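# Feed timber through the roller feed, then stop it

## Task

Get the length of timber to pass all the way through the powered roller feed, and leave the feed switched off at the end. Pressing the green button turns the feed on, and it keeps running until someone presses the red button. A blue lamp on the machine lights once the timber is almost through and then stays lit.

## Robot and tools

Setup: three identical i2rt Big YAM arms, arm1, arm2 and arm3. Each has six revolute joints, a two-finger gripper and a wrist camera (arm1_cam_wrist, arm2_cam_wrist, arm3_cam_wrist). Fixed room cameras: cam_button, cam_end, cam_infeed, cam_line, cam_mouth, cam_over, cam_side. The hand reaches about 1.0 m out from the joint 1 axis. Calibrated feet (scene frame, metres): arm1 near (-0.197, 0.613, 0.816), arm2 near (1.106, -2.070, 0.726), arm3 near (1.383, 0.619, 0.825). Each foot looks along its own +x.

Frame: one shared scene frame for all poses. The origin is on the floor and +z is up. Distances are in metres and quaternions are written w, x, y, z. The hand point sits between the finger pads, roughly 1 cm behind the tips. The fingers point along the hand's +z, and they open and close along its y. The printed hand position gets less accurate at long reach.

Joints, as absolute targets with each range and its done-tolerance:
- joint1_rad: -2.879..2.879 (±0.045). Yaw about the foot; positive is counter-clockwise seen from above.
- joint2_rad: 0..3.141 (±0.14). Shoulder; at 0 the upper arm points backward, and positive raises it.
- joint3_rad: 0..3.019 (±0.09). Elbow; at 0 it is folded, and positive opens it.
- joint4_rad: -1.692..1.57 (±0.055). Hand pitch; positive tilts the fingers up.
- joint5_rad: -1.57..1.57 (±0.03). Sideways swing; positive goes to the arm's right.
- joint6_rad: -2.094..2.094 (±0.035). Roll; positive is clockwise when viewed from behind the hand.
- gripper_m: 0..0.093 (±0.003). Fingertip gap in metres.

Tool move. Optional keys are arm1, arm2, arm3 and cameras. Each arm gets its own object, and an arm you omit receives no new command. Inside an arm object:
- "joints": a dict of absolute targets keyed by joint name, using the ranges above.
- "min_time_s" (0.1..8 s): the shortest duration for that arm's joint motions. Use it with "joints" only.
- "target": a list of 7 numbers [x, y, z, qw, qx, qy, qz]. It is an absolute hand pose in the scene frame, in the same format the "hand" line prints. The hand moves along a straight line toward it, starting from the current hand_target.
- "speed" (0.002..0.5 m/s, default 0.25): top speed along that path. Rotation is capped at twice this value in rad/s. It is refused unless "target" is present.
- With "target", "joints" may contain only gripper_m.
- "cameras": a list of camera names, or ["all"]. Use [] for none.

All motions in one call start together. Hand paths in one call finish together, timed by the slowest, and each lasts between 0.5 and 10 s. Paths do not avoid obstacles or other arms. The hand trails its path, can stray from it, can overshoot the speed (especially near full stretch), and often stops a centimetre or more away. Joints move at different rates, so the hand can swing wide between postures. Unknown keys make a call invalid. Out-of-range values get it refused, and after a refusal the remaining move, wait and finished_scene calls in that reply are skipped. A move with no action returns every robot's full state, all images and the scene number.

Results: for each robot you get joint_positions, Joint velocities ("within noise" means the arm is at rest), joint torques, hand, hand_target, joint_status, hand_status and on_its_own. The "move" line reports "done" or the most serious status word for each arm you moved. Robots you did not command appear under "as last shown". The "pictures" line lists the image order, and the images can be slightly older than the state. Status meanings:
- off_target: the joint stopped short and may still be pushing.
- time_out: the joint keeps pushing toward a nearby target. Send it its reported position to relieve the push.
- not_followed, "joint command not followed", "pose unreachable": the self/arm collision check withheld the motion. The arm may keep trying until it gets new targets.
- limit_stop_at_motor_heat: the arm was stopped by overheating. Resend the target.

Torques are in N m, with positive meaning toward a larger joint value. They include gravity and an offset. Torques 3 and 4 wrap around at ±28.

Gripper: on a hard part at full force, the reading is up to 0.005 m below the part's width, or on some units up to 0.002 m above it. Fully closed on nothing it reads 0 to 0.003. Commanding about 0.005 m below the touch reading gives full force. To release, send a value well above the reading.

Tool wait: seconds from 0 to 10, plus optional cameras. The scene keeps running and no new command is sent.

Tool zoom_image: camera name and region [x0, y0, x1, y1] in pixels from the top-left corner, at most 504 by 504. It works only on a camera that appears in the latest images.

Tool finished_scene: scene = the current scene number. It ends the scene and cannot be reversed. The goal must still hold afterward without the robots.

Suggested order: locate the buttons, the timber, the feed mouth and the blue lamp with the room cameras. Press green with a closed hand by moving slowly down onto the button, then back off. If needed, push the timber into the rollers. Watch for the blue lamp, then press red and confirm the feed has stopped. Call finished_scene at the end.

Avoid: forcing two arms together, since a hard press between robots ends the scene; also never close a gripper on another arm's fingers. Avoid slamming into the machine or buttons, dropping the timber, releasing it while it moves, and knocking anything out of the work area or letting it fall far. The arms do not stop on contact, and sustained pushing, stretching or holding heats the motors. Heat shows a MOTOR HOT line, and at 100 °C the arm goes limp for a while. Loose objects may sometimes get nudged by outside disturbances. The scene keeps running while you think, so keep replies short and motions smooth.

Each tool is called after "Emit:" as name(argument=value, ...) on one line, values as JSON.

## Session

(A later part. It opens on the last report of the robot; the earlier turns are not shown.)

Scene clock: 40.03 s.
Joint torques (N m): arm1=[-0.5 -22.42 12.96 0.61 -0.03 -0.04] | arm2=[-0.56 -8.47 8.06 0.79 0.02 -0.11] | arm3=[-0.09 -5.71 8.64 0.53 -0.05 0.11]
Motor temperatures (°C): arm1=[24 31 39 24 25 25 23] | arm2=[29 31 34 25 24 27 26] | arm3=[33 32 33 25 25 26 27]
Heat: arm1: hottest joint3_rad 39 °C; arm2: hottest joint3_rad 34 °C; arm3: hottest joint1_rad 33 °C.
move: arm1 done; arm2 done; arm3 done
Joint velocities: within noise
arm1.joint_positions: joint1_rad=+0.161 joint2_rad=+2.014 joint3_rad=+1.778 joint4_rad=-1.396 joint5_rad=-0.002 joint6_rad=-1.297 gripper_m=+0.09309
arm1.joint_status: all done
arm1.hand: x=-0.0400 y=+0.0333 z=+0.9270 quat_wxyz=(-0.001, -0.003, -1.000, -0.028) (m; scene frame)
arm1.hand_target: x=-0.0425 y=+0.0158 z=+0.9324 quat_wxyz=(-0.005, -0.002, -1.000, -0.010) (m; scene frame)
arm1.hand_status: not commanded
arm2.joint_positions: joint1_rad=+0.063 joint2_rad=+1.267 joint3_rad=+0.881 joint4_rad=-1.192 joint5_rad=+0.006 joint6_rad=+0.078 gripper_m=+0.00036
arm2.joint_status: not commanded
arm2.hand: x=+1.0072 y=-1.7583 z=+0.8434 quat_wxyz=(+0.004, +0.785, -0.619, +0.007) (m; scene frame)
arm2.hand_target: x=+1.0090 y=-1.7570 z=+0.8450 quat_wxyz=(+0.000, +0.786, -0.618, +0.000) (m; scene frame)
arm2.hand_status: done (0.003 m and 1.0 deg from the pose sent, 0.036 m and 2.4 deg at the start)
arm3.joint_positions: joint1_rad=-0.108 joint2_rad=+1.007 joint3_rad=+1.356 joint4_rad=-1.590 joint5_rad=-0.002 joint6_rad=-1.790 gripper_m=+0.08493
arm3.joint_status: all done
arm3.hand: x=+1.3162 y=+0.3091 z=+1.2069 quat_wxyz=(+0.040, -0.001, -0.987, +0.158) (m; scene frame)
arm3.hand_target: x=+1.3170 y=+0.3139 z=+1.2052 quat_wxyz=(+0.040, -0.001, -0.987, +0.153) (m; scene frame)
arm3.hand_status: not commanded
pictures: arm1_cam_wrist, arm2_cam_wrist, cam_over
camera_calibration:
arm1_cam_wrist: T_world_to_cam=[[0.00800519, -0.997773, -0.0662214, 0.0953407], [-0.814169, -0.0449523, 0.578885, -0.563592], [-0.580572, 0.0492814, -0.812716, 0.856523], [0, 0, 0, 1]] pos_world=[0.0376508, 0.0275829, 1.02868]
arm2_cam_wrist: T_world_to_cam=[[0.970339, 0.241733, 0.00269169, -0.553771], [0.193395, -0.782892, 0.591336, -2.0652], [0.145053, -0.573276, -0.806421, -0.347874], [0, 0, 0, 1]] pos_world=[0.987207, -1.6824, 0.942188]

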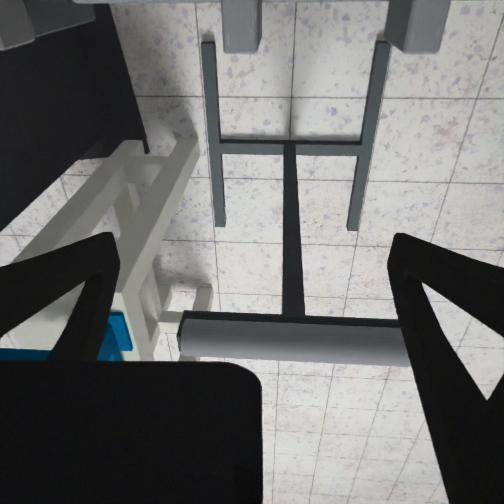

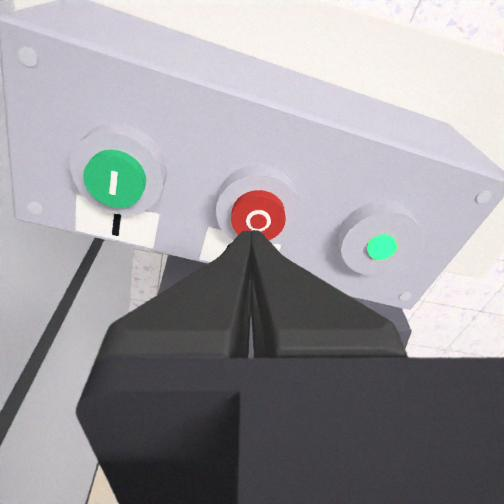

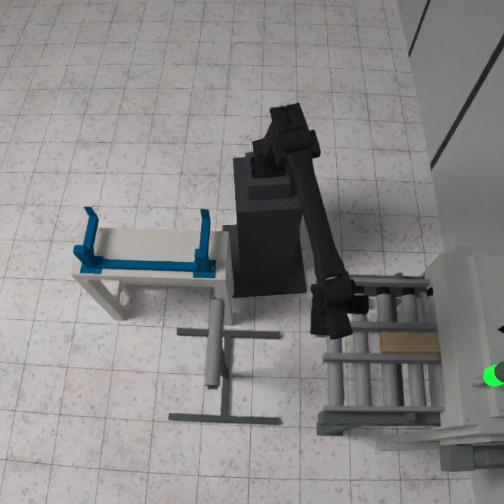

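Emit:
move(arm1={"target": [-0.05, -0.010, 0.835, 0, 0, 1, 0], "speed": 0.1}, arm2={"target": [1.0095, -1.757, 0.832, 0, 0.786, -0.618, 0], "speed": 0.05}, cameras=[])

Emit:
wait(seconds=2.5, cameras=["arm1_cam_wrist", "cam_over"])

Scene clock: 42.00 s.
Joint torques (N m): arm1=[-0.32 -22.77 9.59 0.76 -0.02 -0.02] | arm2=[-0.67 -7.71 7.94 0.7 -0.05 -0.12] | arm3=[-0.44 -5.71 8.59 0.53 -0.04 0.12]
Motor temperatures (°C): arm1=[24 32 39 24 25 25 23] | arm2=[29 31 34 25 24 27 26] | arm3=[33 32 34 25 25 26 27]
Heat: arm1: hottest joint3_rad 39 °C; arm2: hottest joint3_rad 34 °C; arm3: hottest joint3_rad 34 °C.
move: arm1 off_target; arm2 done
Joint velocities: within noise
arm1.joint_positions: joint1_rad=+0.141 joint2_rad=+2.127 joint3_rad=+1.767 joint4_rad=-1.200 joint5_rad=+0.013 joint6_rad=-1.320 gripper_m=+0.09309
arm1.joint_status: not commanded
arm1.hand: x=-0.0435 y=-0.0069 z=+0.8536 quat_wxyz=(-0.003, -0.001, -1.000, +0.008) (m; scene frame)
arm1.hand_target: x=-0.0500 y=-0.0093 z=+0.8352 quat_wxyz=(+0.000, +0.000, -1.000, +0.000) (m; scene frame)
arm1.hand_status: off_target (0.020 m and 1.0 deg from the pose sent, 0.102 m and 3.3 deg at the start)
arm2.joint_positions: joint1_rad=+0.062 joint2_rad=+1.267 joint3_rad=+0.856 joint4_rad=-1.153 joint5_rad=+0.006 joint6_rad=+0.076 gripper_m=+0.00036
arm2.joint_status: not commanded
arm2.hand: x=+1.0074 y=-1.7586 z=+0.8347 quat_wxyz=(+0.000, +0.786, -0.619, +0.001) (m; scene frame)
arm2.hand_target: x=+1.0095 y=-1.7571 z=+0.8320 quat_wxyz=(+0.000, +0.786, -0.618, +0.000) (m; scene frame)
arm2.hand_status: done (0.004 m and 0.2 deg from the pose sent, 0.012 m and 1.0 deg at the start)
arm3: as last shown
pictures: none
No camera images: "cameras" was empty.

Scene clock: 44.50 s.
Joint torques (N m): arm1=[-0.5 -22.77 9.58 0.77 -0.02 -0.02] | arm2=[-0.21 -6.89 8.01 0.79 -0.05 -0.1] | arm3=[-0.09 -5.77 8.62 0.57 -0.05 0.15]
Motor temperatures (°C): arm1=[24 33 38 24 25 25 23] | arm2=[29 31 34 25 24 27 26] | arm3=[33 32 34 25 25 26 27]
Heat: arm1: hottest joint3_rad 38 °C; arm2: hottest joint3_rad 34 °C; arm3: hottest joint3_rad 34 °C.
Joint velocities: within noise
arm1.joint_positions: joint1_rad=+0.141 joint2_rad=+2.127 joint3_rad=+1.767 joint4_rad=-1.200 joint5_rad=+0.013 joint6_rad=-1.320 gripper_m=+0.09309
arm1.joint_status: not commanded
arm1.hand: x=-0.0435 y=-0.0069 z=+0.8536 quat_wxyz=(-0.003, -0.001, -1.000, +0.008) (m; scene frame)
arm1.hand_target: x=-0.0500 y=-0.0093 z=+0.8352 quat_wxyz=(+0.000, +0.000, -1.000, +0.000) (m; scene frame)
arm1.hand_status: off_target (0.020 m and 1.0 deg from the pose sent, 0.102 m and 3.3 deg at the start)
arm2.joint_positions: joint1_rad=+0.062 joint2_rad=+1.267 joint3_rad=+0.856 joint4_rad=-1.153 joint5_rad=+0.006 joint6_rad=+0.076 gripper_m=+0.00036
arm2.joint_status: not commanded
arm2.hand: x=+1.0074 y=-1.7586 z=+0.8347 quat_wxyz=(+0.000, +0.786, -0.619, +0.001) (m; scene frame)
arm2.hand_target: x=+1.0095 y=-1.7571 z=+0.8320 quat_wxyz=(+0.000, +0.786, -0.618, +0.000) (m; scene frame)
arm2.hand_status: done (0.004 m and 0.2 deg from the pose sent, 0.012 m and 1.0 deg at the start)
arm3.joint_positions: joint1_rad=-0.108 joint2_rad=+1.007 joint3_rad=+1.356 joint4_rad=-1.590 joint5_rad=-0.002 joint6_rad=-1.790 gripper_m=+0.08493
arm3.joint_status: not commanded
arm3.hand: x=+1.3162 y=+0.3091 z=+1.2069 quat_wxyz=(+0.040, -0.001, -0.987, +0.158) (m; scene frame)
arm3.hand_target: x=+1.3170 y=+0.3139 z=+1.2052 quat_wxyz=(+0.040, -0.001, -0.987, +0.153) (m; scene frame)
arm3.hand_status: not commanded
wait: 2.50 s; at rest by 0.27 s
pictures: arm1_cam_wrist, cam_over
camera_calibration:
arm1_cam_wrist: T_world_to_cam=[[0.0110104, -0.999921, 0.00613545, -0.0111909], [-0.816113, -0.00544072, 0.577867, -0.52464], [-0.577788, -0.0113698, -0.816108, 0.7994], [0, 0, 0, 1]] pos_world=[0.0338413, -0.00495546, 0.955637]

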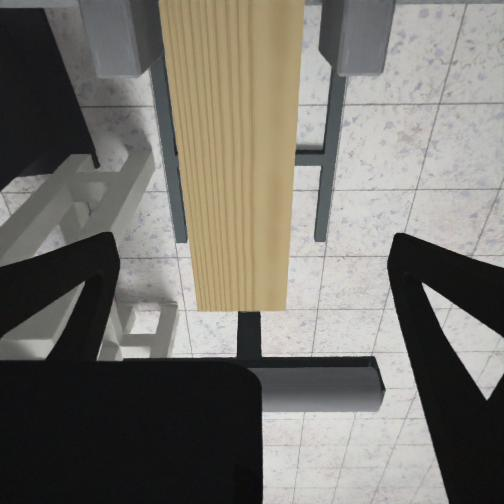

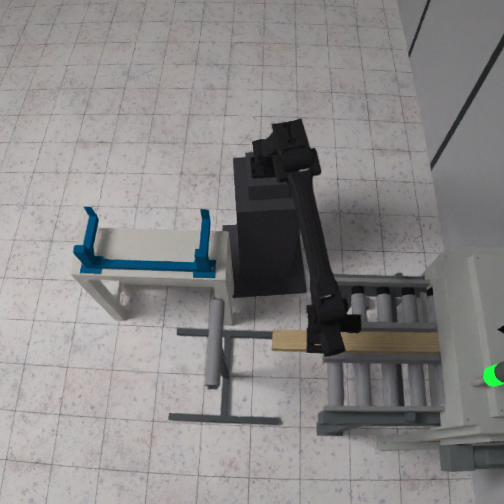

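Emit:
move(arm1={"target": [-0.05, 0.004, 0.737, 0, 0, 1, 0], "speed": 0.12}, cameras=["arm1_cam_wrist", "cam_over"])

Scene clock: 46.23 s.
Joint torques (N m): arm1=[-0.21 -22.83 8.58 0.76 -0.01 0.01] | arm2=[-0.32 -7.06 7.82 0.84 -0.03 -0.14] | arm3=[-0.15 -5.6 8.65 0.57 -0.04 0.13]
Motor temperatures (°C): arm1=[24 33 38 24 25 25 23] | arm2=[29 31 34 25 24 27 26] | arm3=[33 32 34 25 25 26 27]
Heat: arm1: hottest joint3_rad 38 °C; arm2: hottest joint3_rad 34 °C; arm3: hottest joint3_rad 34 °C.
move: arm1 off_target
Joint velocities: within noise
arm1.joint_positions: joint1_rad=+0.141 joint2_rad=+2.221 joint3_rad=+1.647 joint4_rad=-0.986 joint5_rad=+0.014 joint6_rad=-1.320 gripper_m=+0.09309
arm1.joint_status: not commanded
arm1.hand: x=-0.0446 y=+0.0035 z=+0.7552 quat_wxyz=(-0.003, -0.001, -1.000, +0.008) (m; scene frame)
arm1.hand_target: x=-0.0500 y=+0.0046 z=+0.7373 quat_wxyz=(+0.000, +0.000, -1.000, +0.000) (m; scene frame)
arm1.hand_status: off_target (0.019 m and 1.0 deg from the pose sent, 0.117 m and 1.0 deg at the start)
arm2, arm3: as last shown
pictures: arm1_cam_wrist, cam_over
camera_calibration:
arm1_cam_wrist: T_world_to_cam=[[0.0110705, -0.999919, 0.00621291, -0.000244027], [-0.815904, -0.00544087, 0.578162, -0.468877], [-0.578081, -0.0114697, -0.815899, 0.718408], [0, 0, 0, 1]] pos_world=[0.0327421, 0.00544482, 0.857236]

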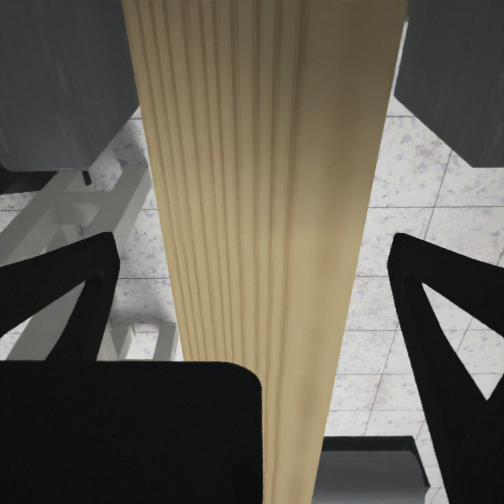

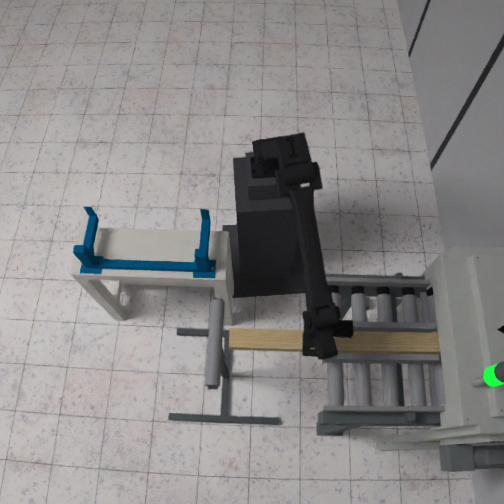

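Emit:
wait(seconds=3.6, cameras=["cam_over"])

Scene clock: 50.00 s.
Joint torques (N m): arm1=[-0.26 -23 8.58 0.8 -0.02 0.01] | arm2=[-0.5 -7.24 7.92 0.87 -0.04 -0.11] | arm3=[0.21 -5.54 8.55 0.49 -0.03 0.14]
Motor temperatures (°C): arm1=[24 34 39 24 25 25 23] | arm2=[29 32 34 25 24 27 26] | arm3=[33 31 34 25 25 26 27]
Heat: arm1: hottest joint3_rad 39 °C; arm2: hottest joint3_rad 34 °C; arm3: hottest joint3_rad 34 °C.
Joint velocities: within noise
arm1.joint_positions: joint1_rad=+0.141 joint2_rad=+2.221 joint3_rad=+1.647 joint4_rad=-0.986 joint5_rad=+0.014 joint6_rad=-1.320 gripper_m=+0.09309
arm1.joint_status: not commanded
arm1.hand: x=-0.0446 y=+0.0035 z=+0.7552 quat_wxyz=(-0.003, -0.001, -1.000, +0.008) (m; scene frame)
arm1.hand_target: x=-0.0500 y=+0.0046 z=+0.7373 quat_wxyz=(+0.000, +0.000, -1.000, +0.000) (m; scene frame)
arm1.hand_status: off_target (0.019 m and 1.0 deg from the pose sent, 0.117 m and 1.0 deg at the start)
arm2.joint_positions: joint1_rad=+0.062 joint2_rad=+1.267 joint3_rad=+0.856 joint4_rad=-1.153 joint5_rad=+0.006 joint6_rad=+0.076 gripper_m=+0.00036
arm2.joint_status: not commanded
arm2.hand: x=+1.0074 y=-1.7586 z=+0.8347 quat_wxyz=(+0.000, +0.786, -0.619, +0.001) (m; scene frame)
arm2.hand_target: x=+1.0095 y=-1.7571 z=+0.8320 quat_wxyz=(+0.000, +0.786, -0.618, +0.000) (m; scene frame)
arm2.hand_status: not commanded
arm3.joint_positions: joint1_rad=-0.108 joint2_rad=+1.007 joint3_rad=+1.356 joint4_rad=-1.590 joint5_rad=-0.002 joint6_rad=-1.790 gripper_m=+0.08493
arm3.joint_status: not commanded
arm3.hand: x=+1.3162 y=+0.3091 z=+1.2069 quat_wxyz=(+0.040, -0.001, -0.987, +0.158) (m; scene frame)
arm3.hand_target: x=+1.3170 y=+0.3139 z=+1.2052 quat_wxyz=(+0.040, -0.001, -0.987, +0.153) (m; scene frame)
arm3.hand_status: not commanded
wait: 3.60 s; at rest by 0.10 s
pictures: cam_over

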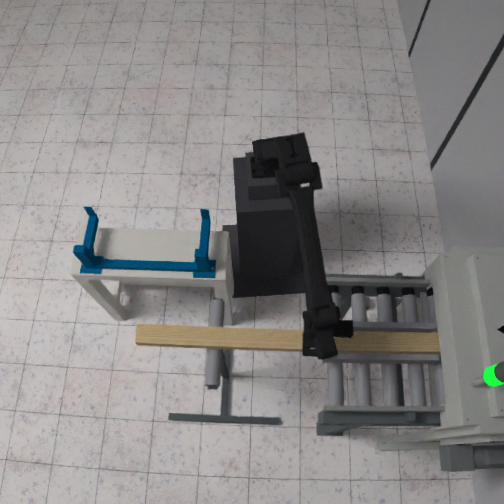

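Emit:
move(arm1={"joints": {"gripper_m": 0.05}}, cameras=["cam_over"])

Emit:
move(arm1={"target": [-0.225, 0.002, 0.747, 0, 0, 1, 0], "speed": 0.13}, arm2={"target": [1.0115, -1.753, 0.79, 0, 0.786, -0.618, 0], "speed": 0.08}, cameras=["cam_over", "cam_button", "cam_side"])

Scene clock: 50.77 s.
Joint torques (N m): arm1=[-0.26 -22.89 8.64 0.49 -0.1 0.01] | arm2=[-0.62 -7.71 7.75 0.91 -0.09 -0.11] | arm3=[0.09 -5.6 8.64 0.53 -0.04 0.11]
Motor temperatures (°C): arm1=[24 34 39 24 25 25 23] | arm2=[29 32 34 25 24 27 26] | arm3=[33 31 34 25 25 26 27]
Heat: arm1: hottest joint3_rad 39 °C; arm2: hottest joint3_rad 34 °C; arm3: hottest joint3_rad 34 °C.
move: arm1 off_target
Joint velocities: within noise
arm1.joint_positions: joint1_rad=+0.141 joint2_rad=+2.221 joint3_rad=+1.647 joint4_rad=-0.978 joint5_rad=+0.016 joint6_rad=-1.320 gripper_m=+0.06055
arm1.joint_status: gripper_m off_target (ended at +0.06058, target +0.05000)
arm1.hand: x=-0.0447 y=+0.0014 z=+0.7552 quat_wxyz=(-0.003, -0.001, -1.000, +0.012) (m; scene frame)
arm1.hand_target: x=-0.0500 y=+0.0046 z=+0.7374 quat_wxyz=(+0.000, +0.000, -1.000, +0.000) (m; scene frame)
arm1.hand_status: not commanded
arm2, arm3: as last shown
pictures: cam_over

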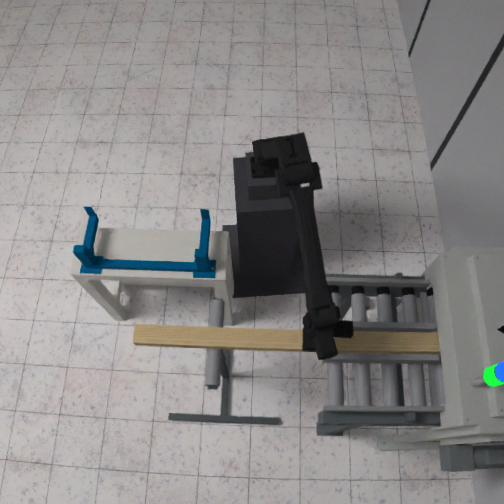

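Scene clock: 52.80 s.
Joint torques (N m): arm1=[0.21 -24.12 7.92 0.2 -0.1 -0.12] | arm2=[-0.38 -4.48 6.38 2.24 0 -0.13] | arm3=[0.03 -5.66 8.62 0.49 -0.04 0.12]
Motor temperatures (°C): arm1=[24 34 38 24 25 25 24] | arm2=[29 32 34 25 24 27 26] | arm3=[33 31 34 25 25 26 27]
Heat: arm1: hottest joint3_rad 38 °C; arm2: hottest joint3_rad 34 °C; arm3: hottest joint3_rad 34 °C.
move: arm1 done; arm2 off_target
Joint velocities: within noise
arm1.joint_positions: joint1_rad=-0.148 joint2_rad=+2.190 joint3_rad=+1.593 joint4_rad=-0.960 joint5_rad=+0.017 joint6_rad=-1.591 gripper_m=+0.06057
arm1.joint_status: not commanded
arm1.hand: x=-0.2246 y=-0.0024 z=+0.7535 quat_wxyz=(+0.000, -0.010, -1.000, +0.008) (m; scene frame)
arm1.hand_target: x=-0.2249 y=+0.0020 z=+0.7471 quat_wxyz=(+0.000, +0.000, -1.000, +0.000) (m; scene frame)
arm1.hand_status: done (0.008 m and 1.5 deg from the pose sent, 0.180 m and 1.4 deg at the start)
arm2.joint_positions: joint1_rad=+0.055 joint2_rad=+1.286 joint3_rad=+0.813 joint4_rad=-1.062 joint5_rad=+0.005 joint6_rad=+0.067 gripper_m=+0.00036
arm2.joint_status: not commanded
arm2.hand: x=+1.0080 y=-1.7539 z=+0.8140 quat_wxyz=(-0.008, +0.786, -0.618, -0.011) (m; scene frame)
arm2.hand_target: x=+1.0119 y=-1.7547 z=+0.7914 quat_wxyz=(+0.000, +0.786, -0.618, +0.000) (m; scene frame)
arm2.hand_status: off_target (0.024 m and 1.5 deg from the pose sent, 0.045 m and 0.2 deg at the start)
arm3: as last shown
pictures: cam_button, cam_over, cam_side

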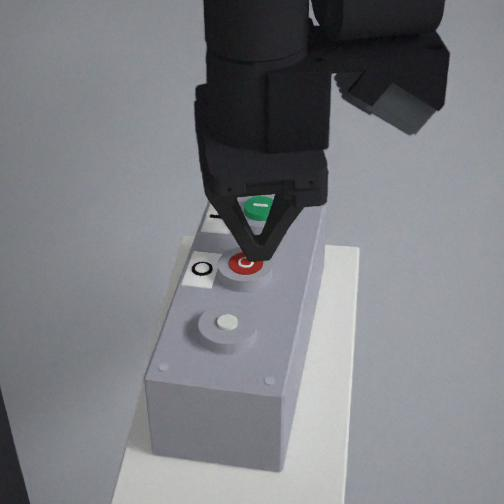

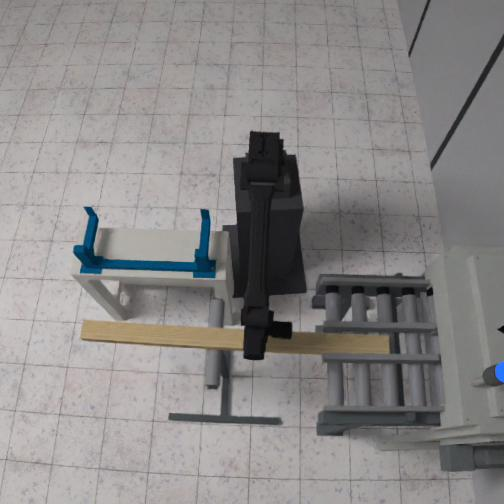

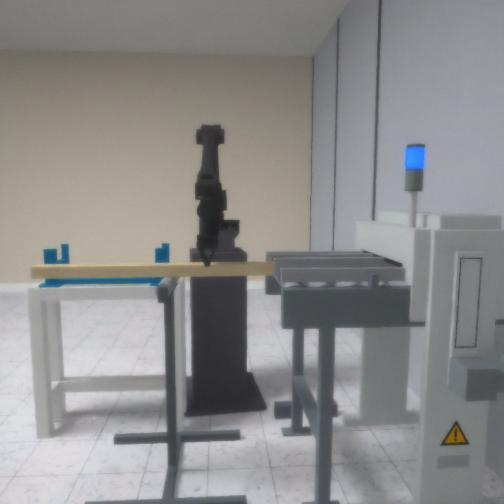

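Emit:
move(arm1={"joints": {"gripper_m": 0.09}}, arm2={"target": [1.01, -1.76, 0.88, 0, 0.786, -0.618, 0], "speed": 0.2})

Emit:
move(arm1={"target": [-0.225, 0.0, 0.86, 0, 0, 1, 0], "speed": 0.15}, cameras=["cam_button", "cam_over", "cam_side"])

Scene clock: 54.20 s.
Joint torques (N m): arm1=[0.38 -24.23 8.08 0.18 -0.11 -0.03] | arm2=[0.56 -6.95 11.52 0.06 0.02 0.01] | arm3=[0.03 -5.6 8.55 0.53 -0.04 0.14]
Motor temperatures (°C): arm1=[24 34 38 24 25 25 24] | arm2=[28 32 35 25 24 27 26] | arm3=[33 31 34 25 25 26 27]
Heat: arm1: hottest joint3_rad 38 °C; arm2: hottest joint3_rad 35 °C; arm3: hottest joint3_rad 34 °C.
move: arm1 done; arm2 off_target
Joint velocities: within noise
arm1.joint_positions: joint1_rad=-0.148 joint2_rad=+2.190 joint3_rad=+1.591 joint4_rad=-0.960 joint5_rad=+0.017 joint6_rad=-1.599 gripper_m=+0.08994
arm1.joint_status: all done
arm1.hand: x=-0.2245 y=-0.0015 z=+0.7529 quat_wxyz=(+0.000, -0.006, -1.000, +0.007) (m; scene frame)
arm1.hand_target: x=-0.2249 y=+0.0021 z=+0.7471 quat_wxyz=(+0.000, +0.000, -1.000, +0.000) (m; scene frame)
arm1.hand_status: not commanded
arm2.joint_positions: joint1_rad=+0.055 joint2_rad=+1.214 joint3_rad=+0.897 joint4_rad=-1.276 joint5_rad=+0.005 joint6_rad=+0.067 gripper_m=+0.00036
arm2.joint_status: not commanded
arm2.hand: x=+1.0139 y=-1.7718 z=+0.8650 quat_wxyz=(+0.009, +0.786, -0.618, +0.014) (m; scene frame)
arm2.hand_target: x=+1.0102 y=-1.7604 z=+0.8799 quat_wxyz=(+0.000, +0.786, -0.618, +0.000) (m; scene frame)
arm2.hand_status: off_target (0.019 m and 1.9 deg from the pose sent, 0.066 m and 1.5 deg at the start)
arm3: as last shown
pictures: none

Scene clock: 55.73 s.
Joint torques (N m): arm1=[0.62 -23.18 12.04 -0.16 -0.1 0] | arm2=[0.32 -6.53 11.19 0.01 -0.04 -0.01] | arm3=[-0.15 -5.6 8.58 0.54 -0.05 0.13]
Motor temperatures (°C): arm1=[24 35 39 24 25 25 23] | arm2=[28 32 35 25 24 27 26] | arm3=[33 31 34 25 25 26 27]
Heat: arm1: hottest joint3_rad 39 °C; arm2: hottest joint3_rad 35 °C; arm3: hottest joint3_rad 34 °C.
move: arm1 off_target
Joint velocities: within noise
arm1.joint_positions: joint1_rad=-0.148 joint2_rad=+2.052 joint3_rad=+1.641 joint4_rad=-1.180 joint5_rad=+0.017 joint6_rad=-1.599 gripper_m=+0.08994
arm1.joint_status: not commanded
arm1.hand: x=-0.2257 y=+0.0116 z=+0.8514 quat_wxyz=(+0.000, -0.006, -1.000, -0.009) (m; scene frame)
arm1.hand_target: x=-0.2249 y=+0.0005 z=+0.8599 quat_wxyz=(+0.000, +0.000, -1.000, +0.000) (m; scene frame)
arm1.hand_status: off_target (0.014 m and 1.2 deg from the pose sent, 0.107 m and 1.1 deg at the start)
arm2, arm3: as last shown
pictures: cam_button, cam_over, cam_side

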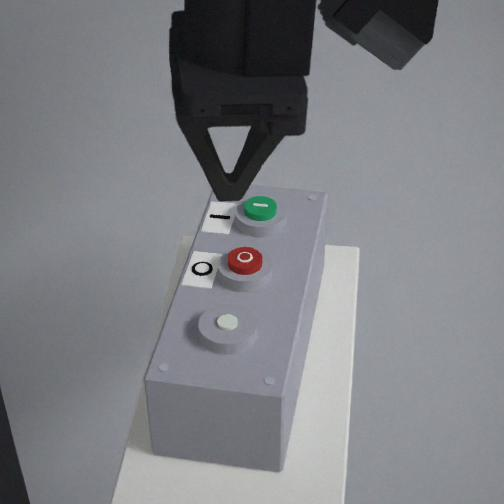

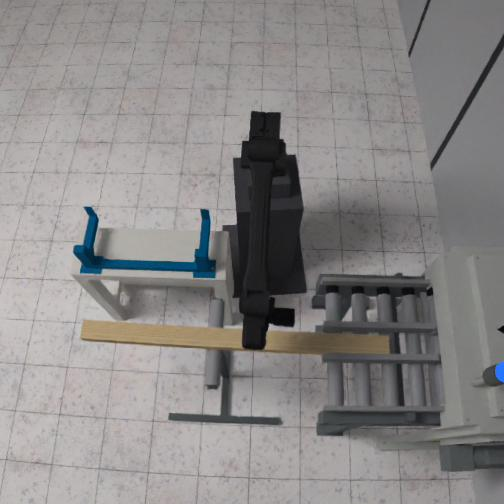

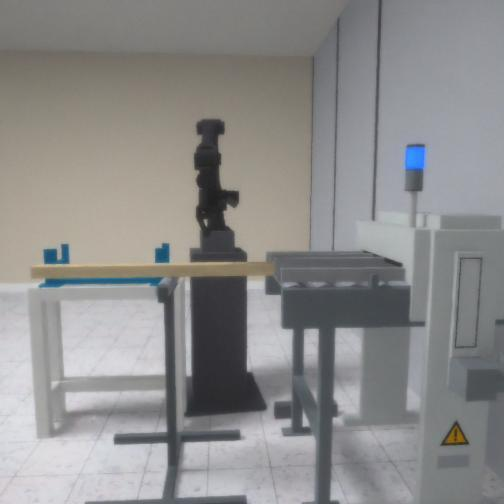

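Emit:
finished_scene(scene=2)

The scene is finished: the task was done.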